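# Place a blue sponge flat on the shelf's top tier

## Task

Put one blue sponge so it lies flat on the upper level of the shelf, without shifting the shelf and while keeping any other sponges on it flat and separated from each other; at the end, neither gripper may be in contact with any sponge.

## Robot and tools

Robot: two arms, left_arm and right_arm, each with a two-finger parallel gripper and a wrist camera. Fixed head cameras are cam_head_left and cam_head_right; wrist cameras are cam_left_wrist and cam_right_wrist. All images are 896x504.

Frames. The scene frame has its origin at table-top height, halfway between the two nominal arm bases: +x points out over the table, +z is up, and left_arm sits toward +y (image left/right does not follow these names). Calibrated bases: left_arm at (+0.028, +0.365, +0.044) m, right_arm at (+0.028, -0.352, +0.027) m, both nearly unrotated with +z up. Every hand position, orientation, velocity and offset of an arm is expressed in that arm's own base frame, not the scene frame. The gripper's fingers point along its +z and close along its y. end_effector_position is the point between the pads, roughly 1 cm behind the fingertips.

The 14-number row. Both execute_actions and move use rows of 14 numbers, each in [-1, 1], always covering both arms even if one stays still: left_arm dx, dy, dz, rx, ry, rz, opening, then right_arm in the same seven slots. The first six per arm are an offset, not a pose: a displacement from that arm's Hand target as it stood when the action or move began, along that arm's base axes. Scale: 1.0 equals 0.6 m for dx/dy/dz and 180 degrees for rx/ry/rz, which form a single rotation vector applied about the Hand target position. Offsets never chain from row to row; each counts from the start-of-action Hand target, but sending the same offset again in a new action moves further. Six zeros re-requests the current Hand target. Opening is absolute: +1 is fully open (0.094 m), -1 closed. A 0 there means half open, so to keep a gripper unchanged repeat its present command (see Tool commands in the result).

execute_actions(actions, cameras): actions is a list of actions; each action is a table of up to 15 rows, one row per 1/30 s step; a short table keeps its final row for the remaining steps. An empty list just reports state and images. cameras picks which images come back ([] for none; omitted or ["all"] for all).

move(target, speed, blend, opening_speed, blocking, cameras): drives each gripper in a straight line toward the offset given by one row, or through a list of up to 15 rows, every row still measured from the same starting Hand targets. speed is the path top speed in m/s (0.002 to 2.9, default 0.25; rotation up to twice that in rad/s), one value or one per target. blend (m) rounds corners between listed targets. opening_speed (0.2 or more, per second on the -1..+1 scale) closes fingers gradually; use a low value to squeeze soft sponges gently. blocking=false returns early while the move continues. Moves last at least 0.5 s and are cut at 10 s; paths ignore obstacles and the other arm. The result adds a move: line such as done, off_target, moving, held or fault; limits=paced means the pose was clipped, limits=held means steps were withheld. done means within 10 mm and 2 degrees; neither done nor off_target tells you about contact.

wait(seconds 0 to 10) lets time pass holding commands. stop() brakes a running move. zoom_image(camera, region [x0, y0, x1, y1], at most 504x504 px) enlarges part of the latest image. read_manual gives licence text only. finished_scene(scene) ends the current scene, given its number; it cannot be undone.

Results report per arm end_effector_position, end_effector_quat_wxyz, Hand target (the last commanded pose after clipping, base for the next offsets), joint positions (last is finger opening in m), joint velocities ("within noise" means still), joint torques (noisy, offset, joints 1-3 wrap at ±28 N m), grip_measured (opening on the command scale, may read slightly wide when empty) and Tool commands. Grippers often rest a centimetre or so short of the target from friction and weight; that is not a contact. If it stays short, send the missing distance as an offset. Orientation commands are clipped to 40 degrees from the current orientation per step.

Cautions. Don't drop the sponge or release it while it or the arm is moving; lower it onto the tier and open only once at rest, then lift clear so no finger touches any sponge. Move slowly near the shelf so you don't shove it or knock other sponges over or together; nothing may fall off the table. A blocked arm keeps pushing until commanded back past its gripper; fast moves or targets deep past contact press hard. Keep the arms apart: collisions between them, or a gripper closing on the other's fingers, can end the scene. Avoid paths close to an arm's own base (shoulder posture may flip). Holding loads, stretching out or pushing at unreachable targets heats motors; a MOTOR HOT line warns at 75 °C, and at 90 °C the arm folds and stops working.

Each tool is called by a JSON object that holds its "name" and its "arguments".

## Session

{"name": "execute_actions", "arguments": {"actions": []}}

Scene clock: 0.00 s.
left_arm: end_effector_position=(+0.3102, -0.1452, +0.3743) grip_measured=+1.000 end_effector_quat_wxyz=(+0.489, +0.133, +0.768, -0.392) | right_arm: end_effector_position=(+0.3785, +0.1166, +0.4235) grip_measured=+1.000 end_effector_quat_wxyz=(+0.661, -0.108, +0.741, -0.040)
Joint positions: left_arm=[-0.08 1.058 1.159 -0.397 0.745 -0.301 0.094] | right_arm=[0.462 1.188 1.318 -0.262 0.375 -0.157 0.094]
Joint velocities: within noise
Joint torques (N m): no reading
Motor temperatures (°C): left_arm=[26 28 31 25 24 27 28] | right_arm=[28 32 27 27 27 28 28]
Heat: left arm: 31 °C; right arm: 32 °C.
Hand target: left_arm +0.3047, -0.1459, +0.3923; +0.510, +0.148, +0.752, -0.391 | right_arm +0.3731, +0.1127, +0.4403; +0.677, -0.096, +0.729, -0.035
Tool commands: left_gripper/opening=+1.0 right_gripper/opening=+1.0

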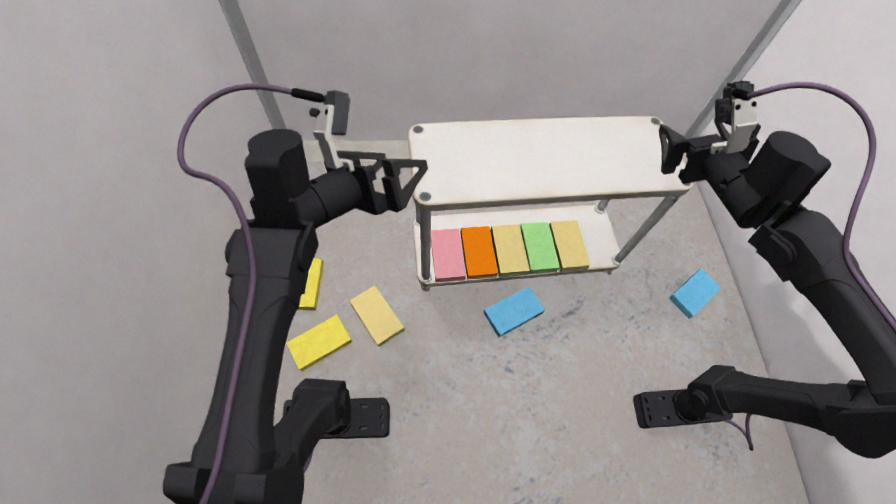

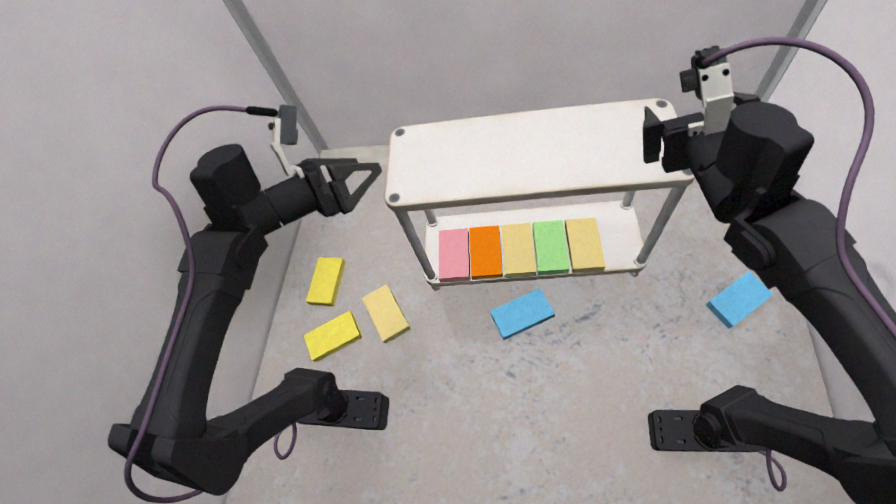

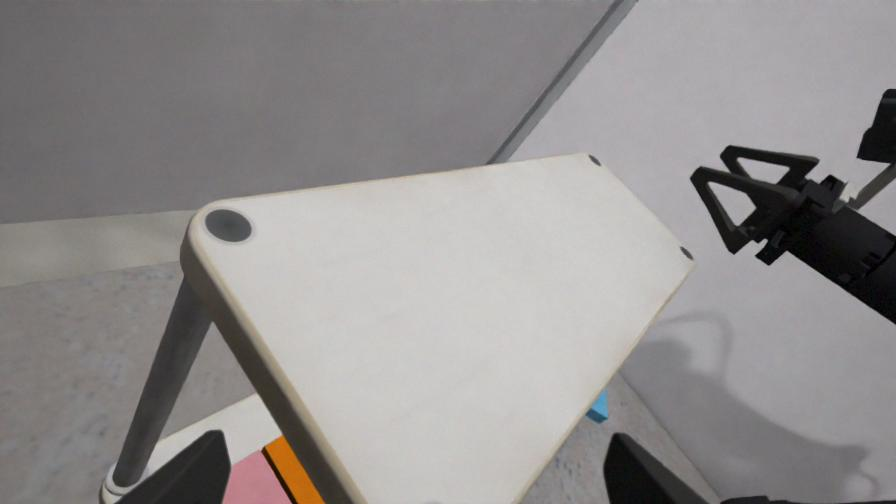

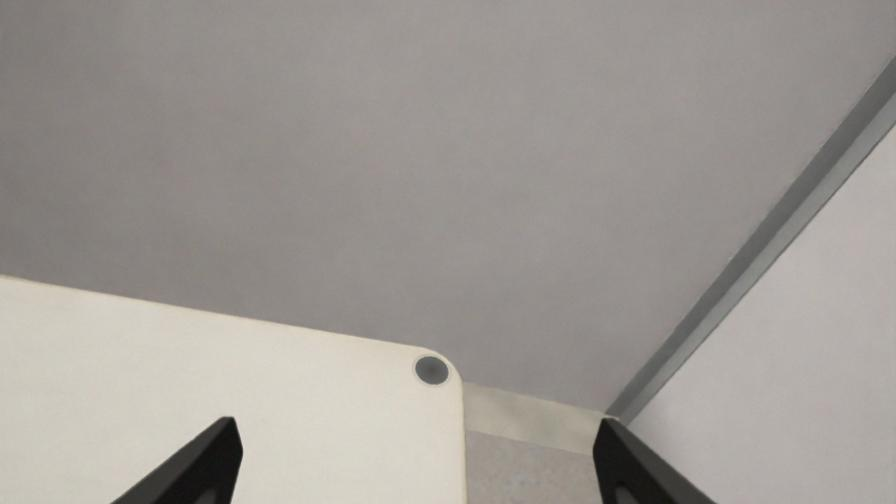

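{"name": "zoom_image", "arguments": {"camera": "cam_head_left", "region": [380, 90, 720, 350]}}

{"name": "zoom_image", "arguments": {"camera": "cam_head_right", "region": [370, 80, 790, 350]}}

Scaled by 1.482 from the camera's 896x504 image, which has a finer 1280x720 frame.

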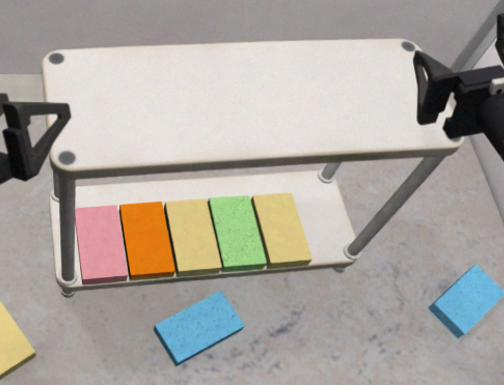

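Scaled by 1.200 from the camera's 896x504 image, which has a finer 1280x720 frame.

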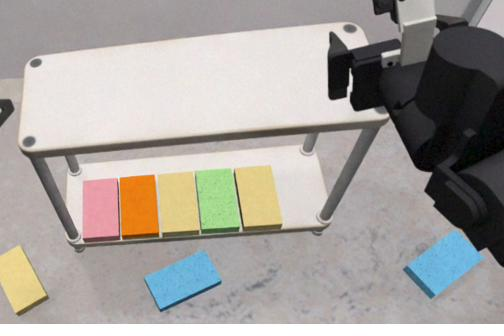

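{"name": "move", "arguments": {"target": [[-0.1412, -0.1235, -0.0372, 0.2331, 0.0002, -0.1395, 1, 0, 0, 0, 0, 0, 0, 1], [-0.1662, -0.3368, -0.5038, 0.2331, 0.0002, -0.1395, 1, 0, 0, 0, 0, 0, 0, 1]], "speed": 0.25, "blend": [0.04, 0]}}

Scene clock: 18.13 s.
left_arm: end_effector_position=(+0.2006, -0.3423, +0.0861) grip_measured=+1.000 end_effector_quat_wxyz=(+0.310, +0.485, +0.796, -0.188) | right_arm: end_effector_position=(+0.3785, +0.1166, +0.4235) grip_measured=+1.000 end_effector_quat_wxyz=(+0.661, -0.108, +0.741, -0.040)
Joint positions: left_arm=[-1.022 1.509 0.806 -0.128 0.047 0.053 0.094] | right_arm=[0.462 1.188 1.318 -0.262 0.375 -0.157 0.094]
Joint velocities: within noise
Joint torques (N m): left_arm=[-0.39 -4.07 4.33 1.88 -0.08 -0.09] | right_arm=[-0.1 -4.51 6.74 2.2 -0.01 0.01]
Motor temperatures (°C): left_arm=[26 28 33 28 24 27 28] | right_arm=[28 33 28 33 27 28 28]
Heat: left arm: 33 °C; right arm: 33 °C.
Hand target: left_arm +0.2049, -0.3479, +0.0900; +0.329, +0.476, +0.792, -0.197 | right_arm +0.3731, +0.1127, +0.4403; +0.677, -0.096, +0.729, -0.035
Off the commanded pose: left_arm 0.008 m, 3 deg | right_arm 0.018 m, 3 deg.
move: off_target (left_arm, right_arm)

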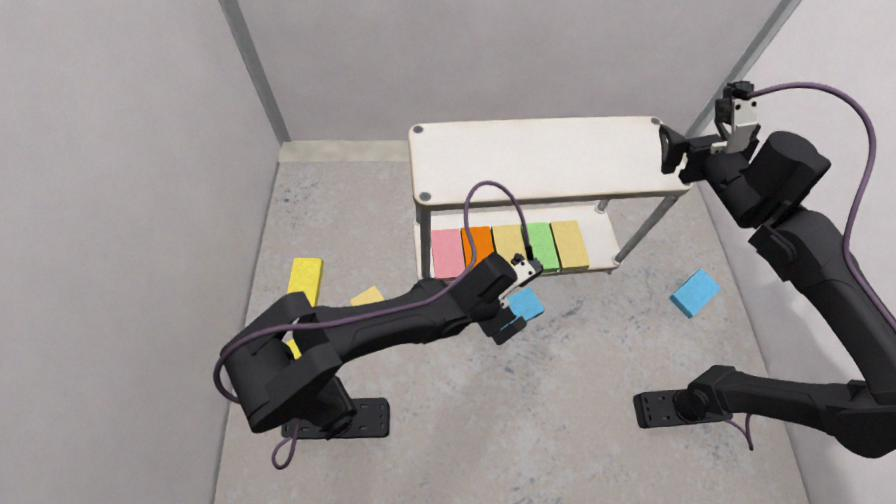

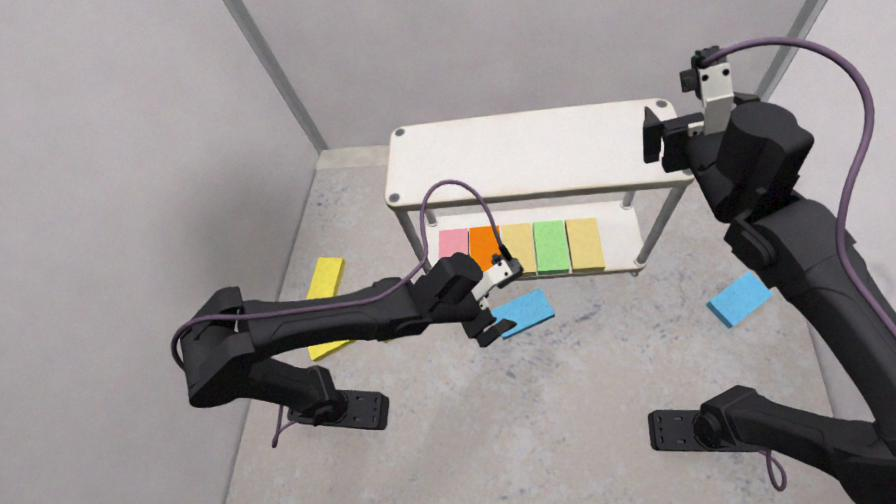

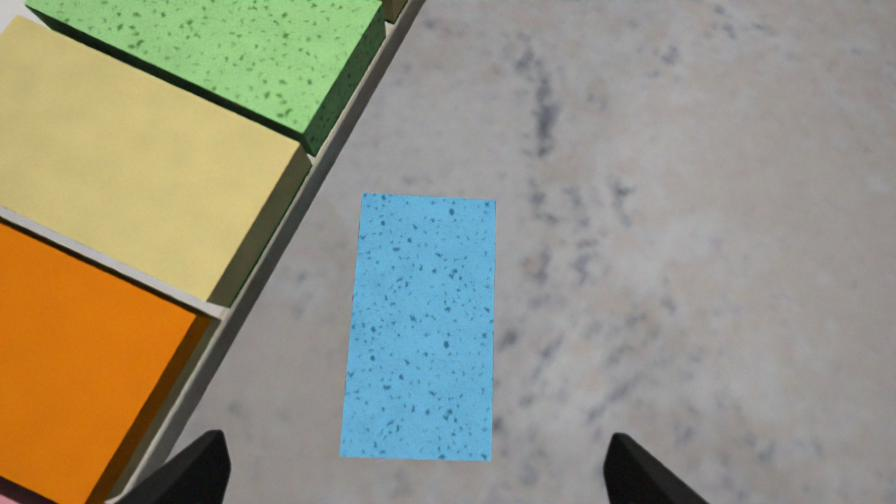

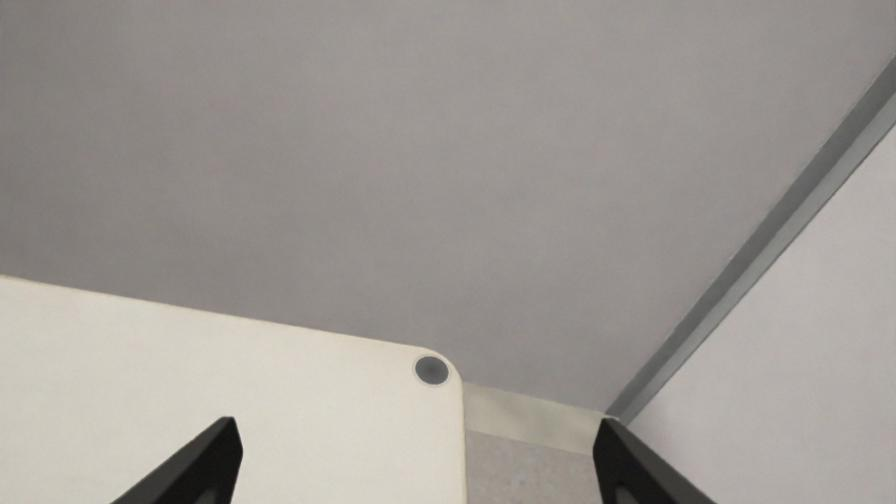

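{"name": "zoom_image", "arguments": {"camera": "cam_left_wrist", "region": [0, 0, 504, 504]}}

{"name": "zoom_image", "arguments": {"camera": "cam_head_right", "region": [430, 200, 630, 350]}}

{"name": "zoom_image", "arguments": {"camera": "cam_head_left", "region": [400, 200, 640, 350]}}

Scaled by 1.000.

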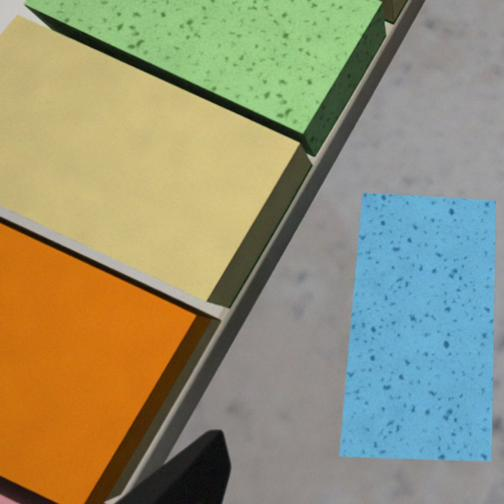

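Scaled by 2.520 from the camera's 896x504 image, which has a finer 1280x720 frame.

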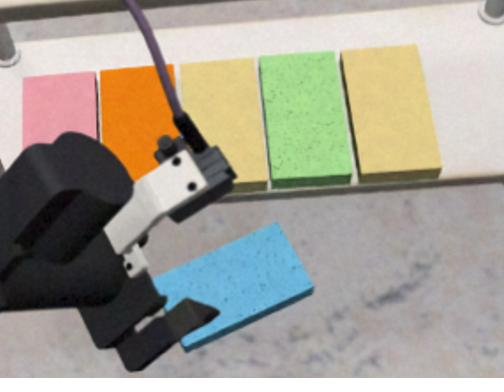

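Scaled by 2.100 from the camera's 896x504 image, which has a finer 1280x720 frame.

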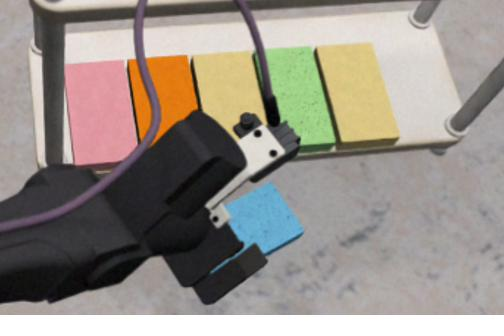

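{"name": "move", "arguments": {"target": [0.0435, -0.0702, -0.1067, -0.0123, -0.0064, -0.0056, 1, 0, 0, 0, 0, 0, 0, 1], "speed": 0.12}}

Scene clock: 23.00 s.
left_arm: end_effector_position=(+0.2219, -0.3771, +0.0116) grip_measured=+1.000 end_effector_quat_wxyz=(+0.316, +0.483, +0.794, -0.191) | right_arm: end_effector_position=(+0.3785, +0.1166, +0.4235) grip_measured=+1.000 end_effector_quat_wxyz=(+0.661, -0.108, +0.741, -0.040)
Joint positions: left_arm=[-1.022 1.843 0.806 0.222 0.047 0.052 0.094] | right_arm=[0.462 1.188 1.318 -0.262 0.375 -0.157 0.094]
Joint velocities: within noise
Joint torques (N m): left_arm=[0.32 -5.91 5.3 1.88 0.12 0.03] | right_arm=[-0.1 -4.52 6.75 2.2 -0.01 0.01]
Motor temperatures (°C): left_arm=[26 28 33 29 24 27 28] | right_arm=[28 33 28 34 27 28 28]
Heat: left arm: 33 °C; right arm: 34 °C.
Hand target: left_arm +0.2310, -0.3901, +0.0260; +0.344, +0.478, +0.780, -0.211 | right_arm +0.3731, +0.1127, +0.4403; +0.677, -0.096, +0.729, -0.035
Off the commanded pose: left_arm 0.021 m, 4 deg | right_arm 0.018 m, 3 deg.
move: off_target (left_arm, right_arm)

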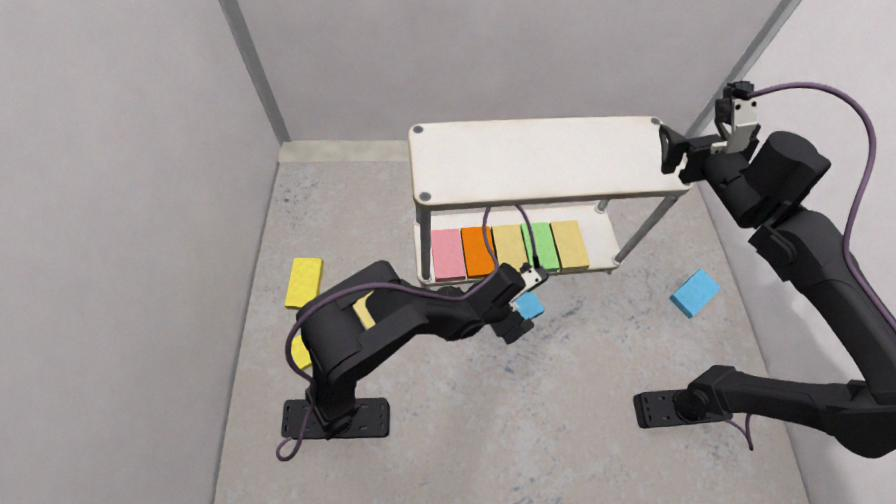

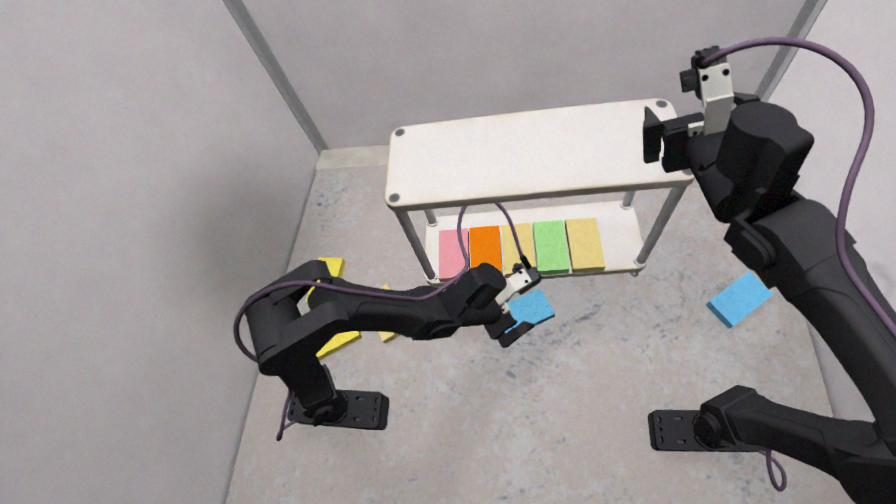

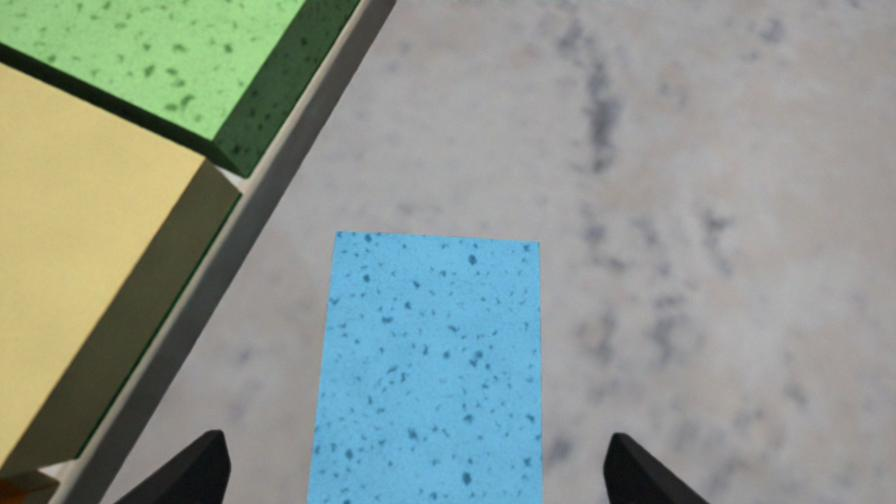

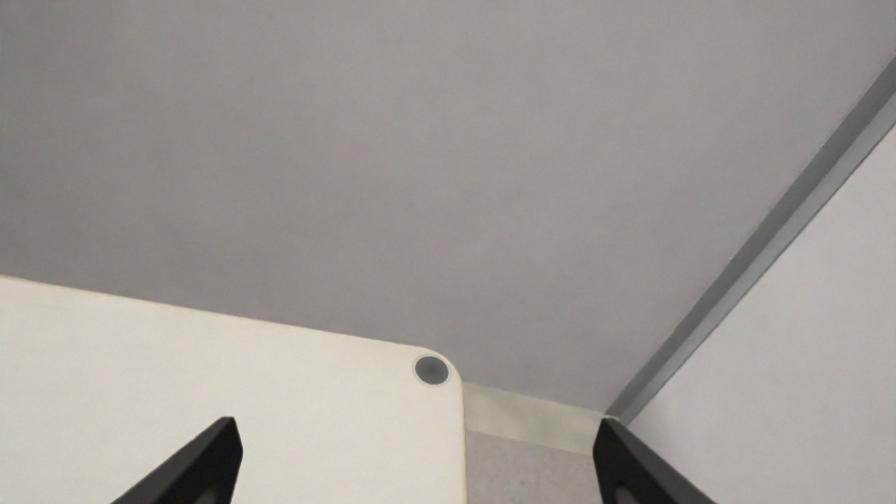

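{"name": "move", "arguments": {"target": [0.006, -0.0098, -0.0427, 0, 0, 0, 1, 0, 0, 0, 0, 0, 0, 1], "speed": 0.06, "cameras": ["cam_left_wrist", "cam_head_right"]}}

Scene clock: 26.53 s.
left_arm: end_effector_position=(+0.2249, -0.3820, -0.0147) grip_measured=+1.000 end_effector_quat_wxyz=(+0.315, +0.483, +0.795, -0.190) | right_arm: end_effector_position=(+0.3785, +0.1166, +0.4235) grip_measured=+1.000 end_effector_quat_wxyz=(+0.661, -0.108, +0.741, -0.040)
Joint positions: left_arm=[-1.022 1.946 0.806 0.321 0.047 0.052 0.094] | right_arm=[0.462 1.188 1.318 -0.262 0.375 -0.157 0.094]
Joint velocities: within noise
Joint torques (N m): left_arm=[0.28 -6.24 5.09 1.89 0.12 0.02] | right_arm=[-0.1 -4.51 6.74 2.2 -0.01 0.02]
Motor temperatures (°C): left_arm=[26 29 33 29 24 27 28] | right_arm=[28 33 28 34 27 28 28]
Heat: left arm: 33 °C; right arm: 34 °C.
Hand target: left_arm +0.2346, -0.3959, +0.0004; +0.344, +0.478, +0.780, -0.211 | right_arm +0.3731, +0.1127, +0.4403; +0.677, -0.096, +0.729, -0.035
Off the commanded pose: left_arm 0.023 m, 4 deg | right_arm 0.018 m, 3 deg.
move: off_target (left_arm, right_arm)
Images, in order (width x height): cam_head_right 896x504, cam_left_wrist 896x504.

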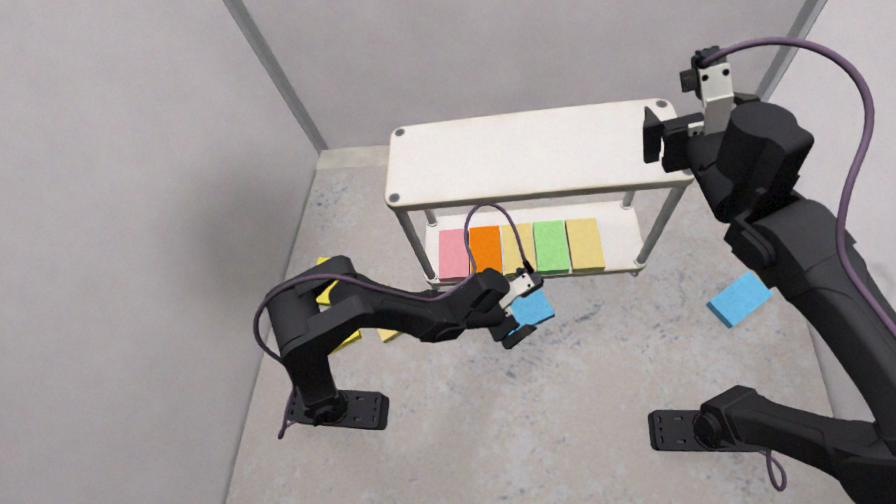

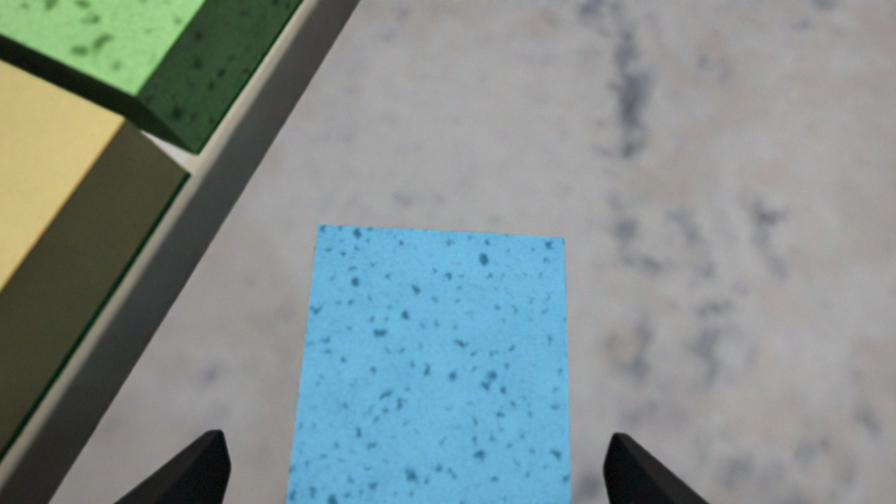

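{"name": "zoom_image", "arguments": {"camera": "cam_head_right", "region": [470, 250, 590, 370]}}

Scaled by 4.200 from the camera's 896x504 image, which has a finer 1280x720 frame.

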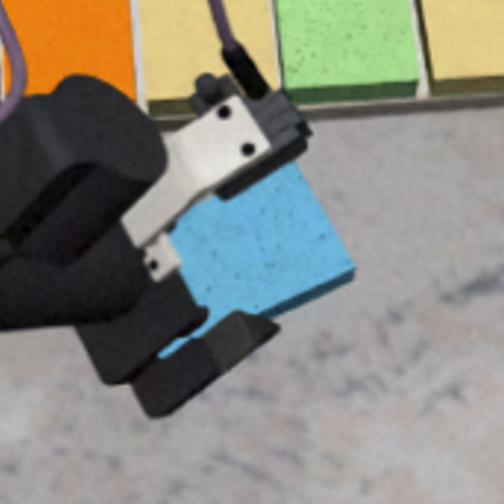

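{"name": "move", "arguments": {"target": [0, 0, -0.0215, 0, 0, 0, 1, 0, 0, 0, 0, 0, 0, 1], "speed": 0.04, "cameras": ["cam_left_wrist", "cam_head_right"]}}

Scene clock: 28.20 s.
left_arm: end_effector_position=(+0.2268, -0.3852, -0.0238) grip_measured=+1.000 end_effector_quat_wxyz=(+0.319, +0.482, +0.793, -0.193) | right_arm: end_effector_position=(+0.3785, +0.1166, +0.4235) grip_measured=+1.000 end_effector_quat_wxyz=(+0.661, -0.108, +0.741, -0.040)
Joint positions: left_arm=[-1.022 1.989 0.806 0.375 0.047 0.052 0.094] | right_arm=[0.462 1.188 1.318 -0.262 0.375 -0.157 0.094]
Joint velocities: within noise
Joint torques (N m): left_arm=[0.32 -6.39 4.29 1.88 0.13 0.03] | right_arm=[-0.1 -4.51 6.75 2.2 -0.01 0.01]
Motor temperatures (°C): left_arm=[26 29 33 29 24 27 28] | right_arm=[28 33 28 35 27 28 28]
Heat: left arm: 33 °C; right arm: 35 °C.
Hand target: left_arm +0.2346, -0.3959, -0.0125; +0.344, +0.478, +0.780, -0.211 | right_arm +0.3731, +0.1127, +0.4403; +0.677, -0.096, +0.729, -0.035
Off the commanded pose: left_arm 0.017 m, 4 deg | right_arm 0.018 m, 3 deg.
move: off_target (left_arm, right_arm)
Images, in order (width x height): cam_head_right 896x504, cam_left_wrist 896x504.

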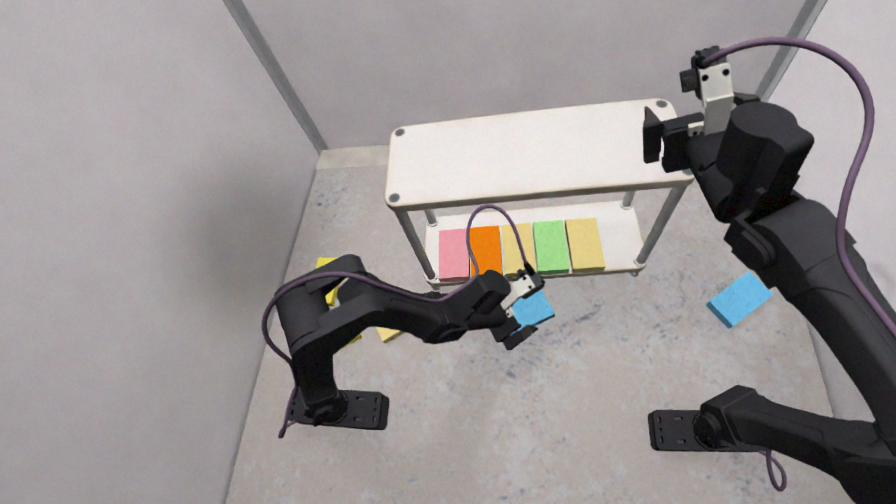

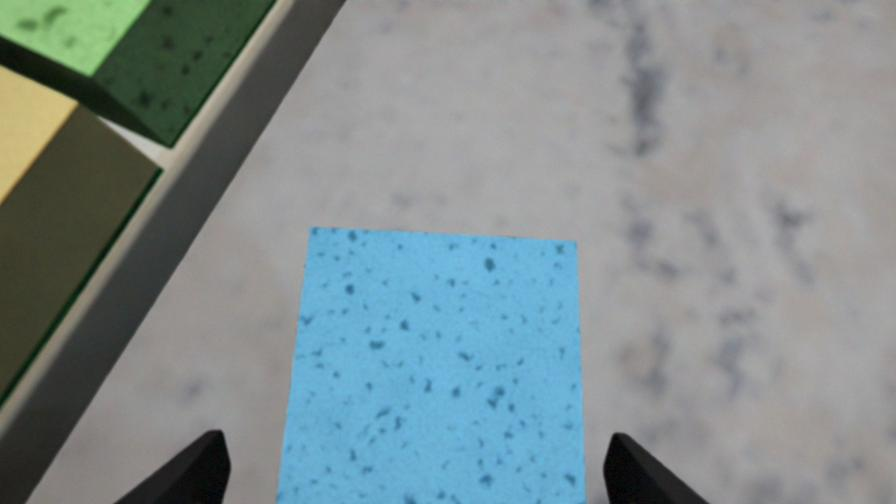

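{"name": "move", "arguments": {"target": [-0.0017, 0.0033, -0.0092, 0, 0, 0, 1, 0, 0, 0, 0, 0, 0, 1], "speed": 0.03, "cameras": ["cam_left_wrist"]}}

Scene clock: 31.33 s.
left_arm: end_effector_position=(+0.2279, -0.3874, -0.0259) grip_measured=+1.000 end_effector_quat_wxyz=(+0.323, +0.481, +0.791, -0.196) | right_arm: end_effector_position=(+0.3785, +0.1166, +0.4235) grip_measured=+1.000 end_effector_quat_wxyz=(+0.661, -0.108, +0.741, -0.040)
Joint positions: left_arm=[-1.022 2.004 0.806 0.401 0.048 0.052 0.094] | right_arm=[0.462 1.188 1.318 -0.262 0.375 -0.157 0.094]
Joint velocities: within noise
Joint torques (N m): left_arm=[0.27 -6.45 3.44 1.93 0.13 0.02] | right_arm=[-0.09 -4.51 6.75 2.2 -0.01 0.01]
Motor temperatures (°C): left_arm=[26 29 33 29 24 27 28] | right_arm=[28 33 28 35 27 28 28]
Heat: left arm: 33 °C; right arm: 35 °C.
Hand target: left_arm +0.2336, -0.3940, -0.0180; +0.344, +0.478, +0.780, -0.211 | right_arm +0.3731, +0.1127, +0.4403; +0.677, -0.096, +0.729, -0.035
Off the commanded pose: left_arm 0.012 m, 3 deg | right_arm 0.018 m, 3 deg.
move: off_target (left_arm, right_arm)
Images, in order (width x height): cam_left_wrist 896x504.

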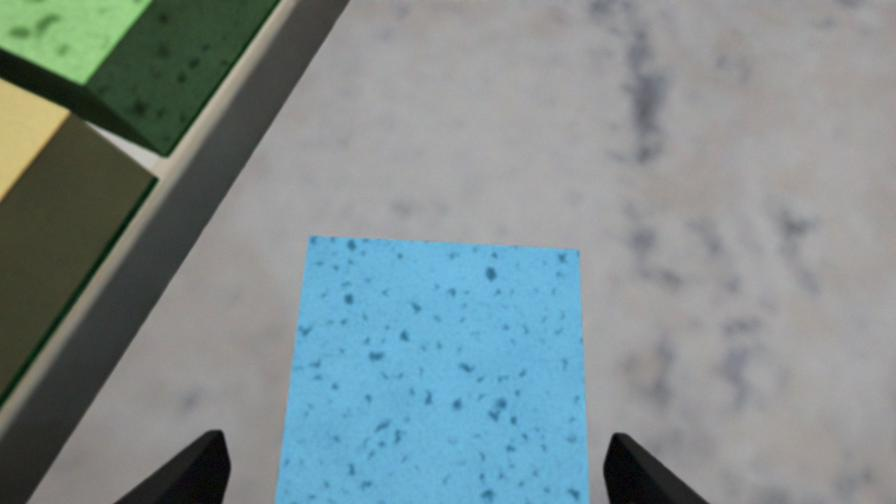

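{"name": "move", "arguments": {"target": [-0.003, 0.006, -0.01, 0, 0, 0, 1, 0, 0, 0, 0, 0, 0, 1], "speed": 0.03, "cameras": ["cam_left_wrist"]}}

Scene clock: 33.03 s.
left_arm: end_effector_position=(+0.2273, -0.3870, -0.0287) grip_measured=+1.000 end_effector_quat_wxyz=(+0.327, +0.479, +0.790, -0.199) | right_arm: end_effector_position=(+0.3785, +0.1166, +0.4235) grip_measured=+1.000 end_effector_quat_wxyz=(+0.661, -0.108, +0.741, -0.040)
Joint positions: left_arm=[-1.022 2.015 0.792 0.436 0.05 0.048 0.094] | right_arm=[0.462 1.188 1.318 -0.262 0.375 -0.157 0.094]
Joint velocities: within noise
Joint torques (N m): left_arm=[0.4 -6.32 2.8 1.91 0.12 0.04] | right_arm=[-0.1 -4.51 6.74 2.2 -0.01 0.01]
Motor temperatures (°C): left_arm=[26 29 33 30 24 27 28] | right_arm=[28 33 28 35 27 28 28]
Heat: left arm: 33 °C; right arm: 35 °C.
Hand target: left_arm +0.2318, -0.3904, -0.0240; +0.344, +0.478, +0.780, -0.211 | right_arm +0.3731, +0.1127, +0.4403; +0.677, -0.096, +0.729, -0.035
Off the commanded pose: left_arm 0.007 m, 3 deg | right_arm 0.018 m, 3 deg.
move: off_target (left_arm, right_arm)
Images, in order (width x height): cam_left_wrist 896x504.

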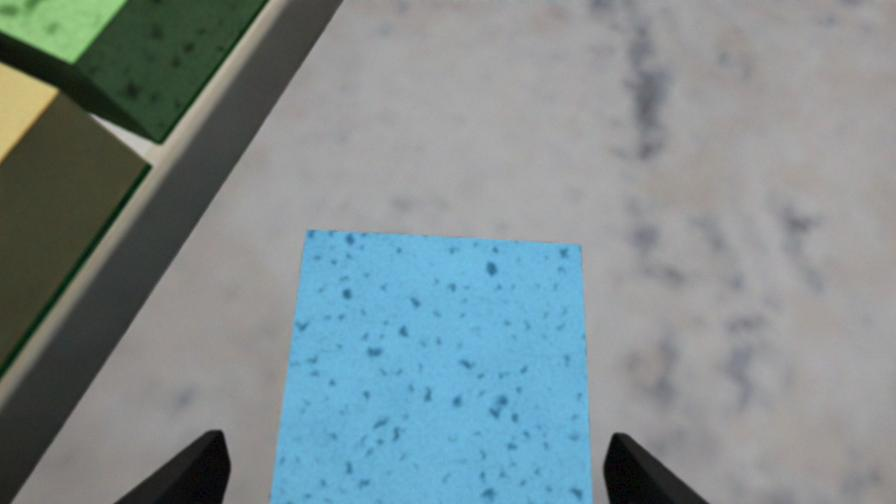

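{"name": "move", "arguments": {"target": [0, 0, 0, 0, 0, 0, 0.44, 0, 0, 0, 0, 0, 0, 1], "speed": 0.03, "opening_speed": 0.25, "cameras": ["cam_left_wrist"]}}

Scene clock: 36.63 s.
left_arm: end_effector_position=(+0.2273, -0.3870, -0.0287) grip_measured=+0.444 end_effector_quat_wxyz=(+0.327, +0.479, +0.790, -0.199) | right_arm: end_effector_position=(+0.3785, +0.1166, +0.4235) grip_measured=+1.000 end_effector_quat_wxyz=(+0.661, -0.108, +0.741, -0.040)
Joint positions: left_arm=[-1.022 2.015 0.792 0.436 0.05 0.048 0.068] | right_arm=[0.462 1.188 1.318 -0.262 0.375 -0.157 0.094]
Joint velocities: within noise
Joint torques (N m): left_arm=[0.39 -6.26 2.86 1.91 0.12 0.05] | right_arm=[-0.09 -4.51 6.74 2.2 -0.01 0.01]
Motor temperatures (°C): left_arm=[26 29 33 30 24 27 28] | right_arm=[28 33 29 36 27 28 28]
Heat: left arm: 33 °C; right arm: 36 °C.
Hand target: left_arm +0.2318, -0.3904, -0.0240; +0.344, +0.478, +0.780, -0.211 | right_arm +0.3731, +0.1127, +0.4403; +0.677, -0.096, +0.729, -0.035
Off the commanded pose: left_arm 0.007 m, 3 deg | right_arm 0.018 m, 3 deg.
move: off_target (left_arm, right_arm)
Images, in order (width x height): cam_left_wrist 896x504.

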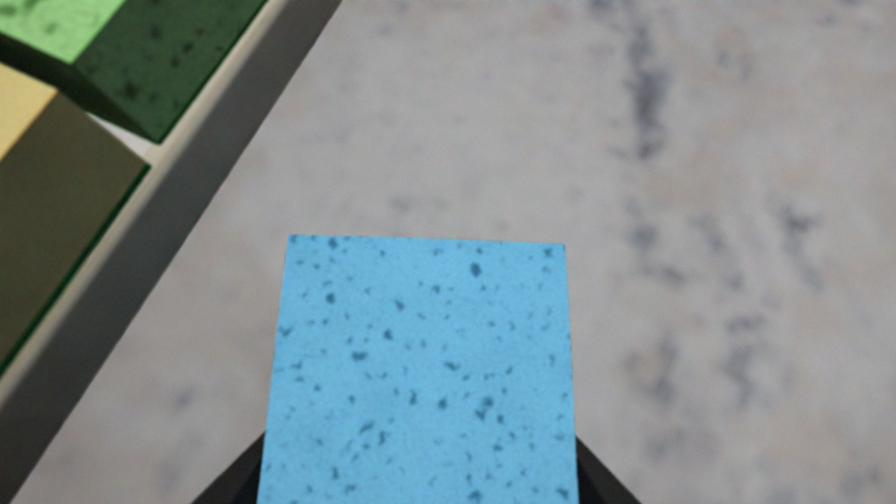

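{"name": "move", "arguments": {"target": [0, 0, 0, 0, 0, 0, 0.40, 0, 0, 0, 0, 0, 0, 1], "speed": 0.03, "opening_speed": 0.25, "cameras": ["cam_left_wrist"]}}

Scene clock: 37.77 s.
left_arm: end_effector_position=(+0.2273, -0.3870, -0.0287) grip_measured=+0.405 end_effector_quat_wxyz=(+0.327, +0.480, +0.789, -0.199) | right_arm: end_effector_position=(+0.3785, +0.1166, +0.4235) grip_measured=+1.000 end_effector_quat_wxyz=(+0.661, -0.108, +0.741, -0.040)
Joint positions: left_arm=[-1.022 2.015 0.792 0.436 0.05 0.05 0.066] | right_arm=[0.462 1.188 1.318 -0.262 0.375 -0.157 0.094]
Joint velocities: within noise
Joint torques (N m): left_arm=[0.43 -6.3 2.86 1.9 0.13 0.05] | right_arm=[-0.1 -4.51 6.74 2.2 -0.01 0.01]
Motor temperatures (°C): left_arm=[26 30 33 30 24 27 28] | right_arm=[28 33 29 36 27 28 28]
Heat: left arm: 33 °C; right arm: 36 °C.
Hand target: left_arm +0.2318, -0.3904, -0.0240; +0.344, +0.478, +0.780, -0.211 | right_arm +0.3731, +0.1127, +0.4403; +0.677, -0.096, +0.729, -0.035
Off the commanded pose: left_arm 0.007 m, 3 deg | right_arm 0.018 m, 3 deg.
move: off_target (left_arm, right_arm)
Images, in order (width x height): cam_left_wrist 896x504.

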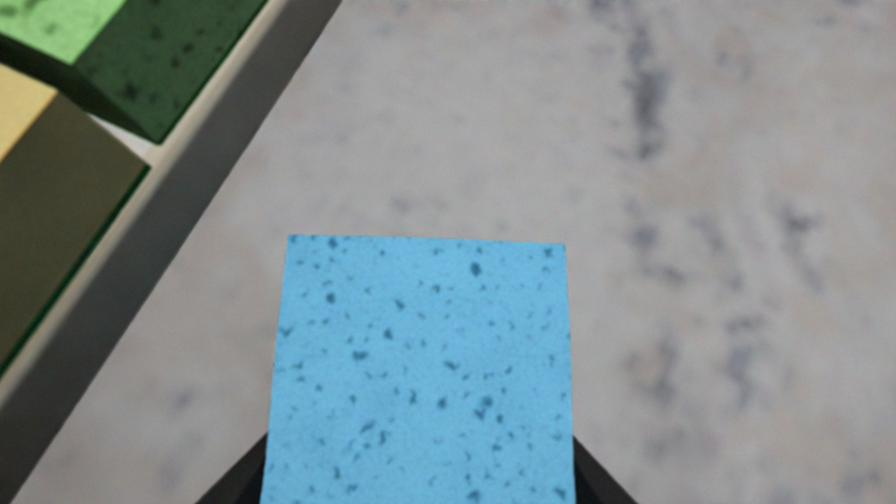

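{"name": "move", "arguments": {"target": [0, 0, 0, 0, 0, 0, 0.34, 0, 0, 0, 0, 0, 0, 1], "speed": 0.03, "opening_speed": 0.25, "cameras": ["cam_left_wrist"]}}

Scene clock: 39.03 s.
left_arm: end_effector_position=(+0.2274, -0.3872, -0.0284) grip_measured=+0.351 end_effector_quat_wxyz=(+0.328, +0.480, +0.789, -0.199) | right_arm: end_effector_position=(+0.3785, +0.1166, +0.4235) grip_measured=+1.000 end_effector_quat_wxyz=(+0.661, -0.108, +0.741, -0.040)
Joint positions: left_arm=[-1.022 2.015 0.792 0.438 0.05 0.05 0.063] | right_arm=[0.462 1.188 1.318 -0.262 0.375 -0.157 0.094]
Joint velocities: within noise
Joint torques (N m): left_arm=[0.38 -6.28 2.84 1.88 0.12 0.03] | right_arm=[-0.1 -4.49 6.75 2.2 -0.01 0.01]
Motor temperatures (°C): left_arm=[26 30 32 30 24 27 28] | right_arm=[28 33 29 36 27 28 28]
Heat: left arm: 32 °C; right arm: 36 °C.
Hand target: left_arm +0.2318, -0.3904, -0.0240; +0.344, +0.478, +0.780, -0.211 | right_arm +0.3731, +0.1127, +0.4403; +0.677, -0.096, +0.729, -0.035
Off the commanded pose: left_arm 0.007 m, 3 deg | right_arm 0.018 m, 3 deg.
move: off_target (left_arm, right_arm)
Images, in order (width x height): cam_left_wrist 896x504.

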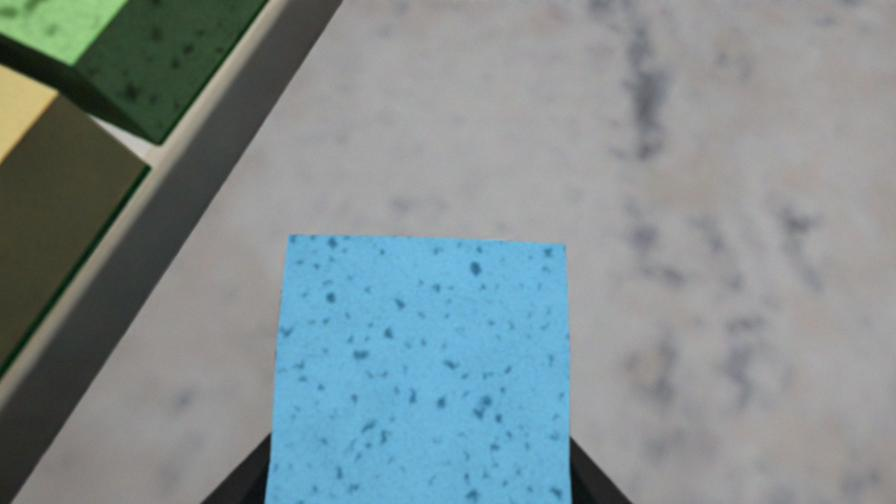

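{"name": "move", "arguments": {"target": [-0.01, 0.005, 0.1, 0, 0, 0, 0.34, 0, 0, 0, 0, 0, 0, 1], "speed": 0.08, "cameras": ["cam_left_wrist", "cam_head_right", "cam_head_left"]}}

Scene clock: 41.33 s.
left_arm: end_effector_position=(+0.2241, -0.3818, +0.0163) grip_measured=+0.350 end_effector_quat_wxyz=(+0.333, +0.479, +0.787, -0.202) | right_arm: end_effector_position=(+0.3785, +0.1166, +0.4235) grip_measured=+1.000 end_effector_quat_wxyz=(+0.661, -0.108, +0.741, -0.040)
Joint positions: left_arm=[-1.022 1.845 0.792 0.28 0.05 0.05 0.063] | right_arm=[0.462 1.188 1.318 -0.262 0.375 -0.157 0.094]
Joint velocities: within noise
Joint torques (N m): left_arm=[-0.39 -8.98 5.82 1.08 0.05 -0.06] | right_arm=[-0.1 -4.51 6.75 2.2 -0.01 0.02]
Motor temperatures (°C): left_arm=[26 30 32 30 24 27 28] | right_arm=[28 33 29 36 27 28 28]
Heat: left arm: 32 °C; right arm: 36 °C.
Hand target: left_arm +0.2258, -0.3874, +0.0360; +0.344, +0.478, +0.780, -0.211 | right_arm +0.3731, +0.1127, +0.4403; +0.677, -0.096, +0.729, -0.035
Off the commanded pose: left_arm 0.021 m, 2 deg | right_arm 0.018 m, 3 deg.
move: off_target (left_arm, right_arm)
Images, in order (width x height): cam_head_left 896x504, cam_head_right 896x504, cam_left_wrist 896x504.

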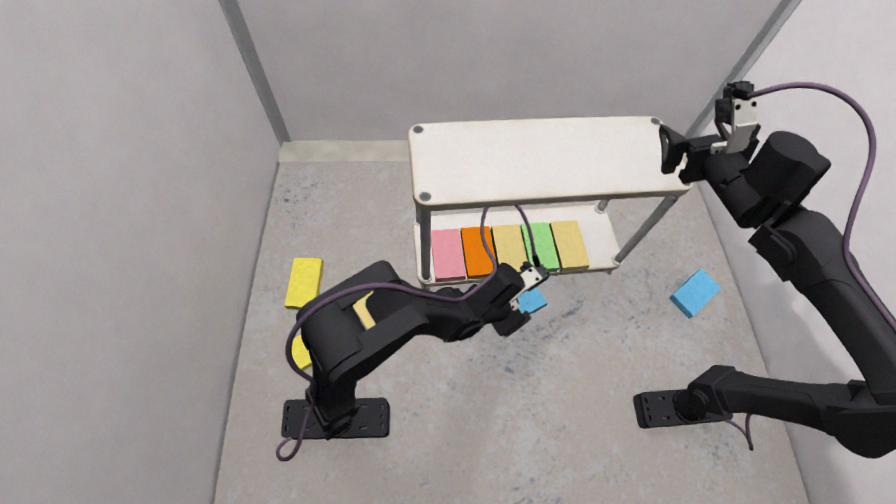

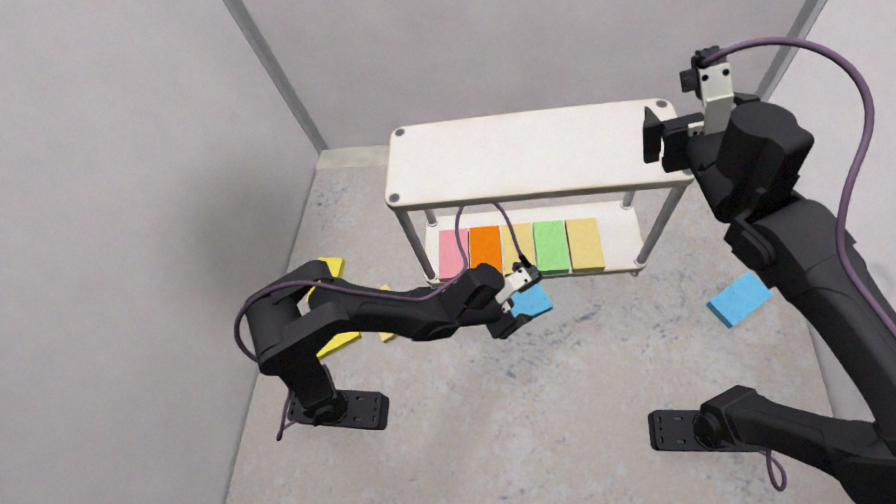

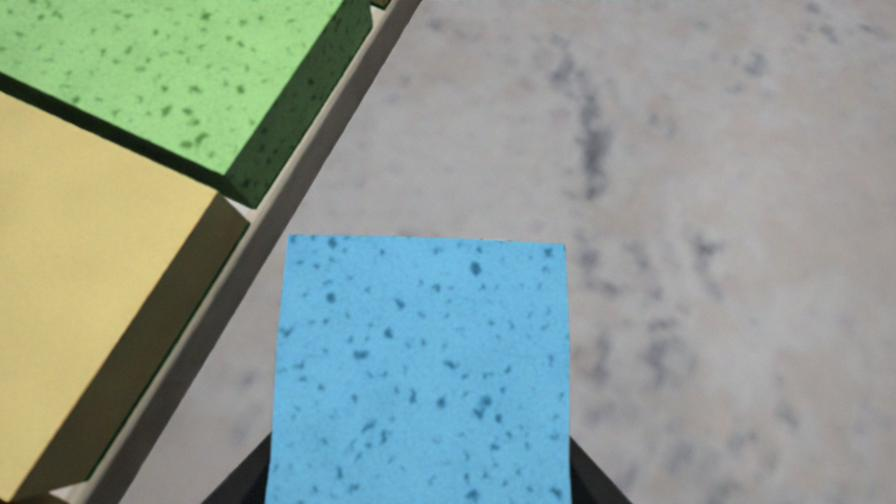

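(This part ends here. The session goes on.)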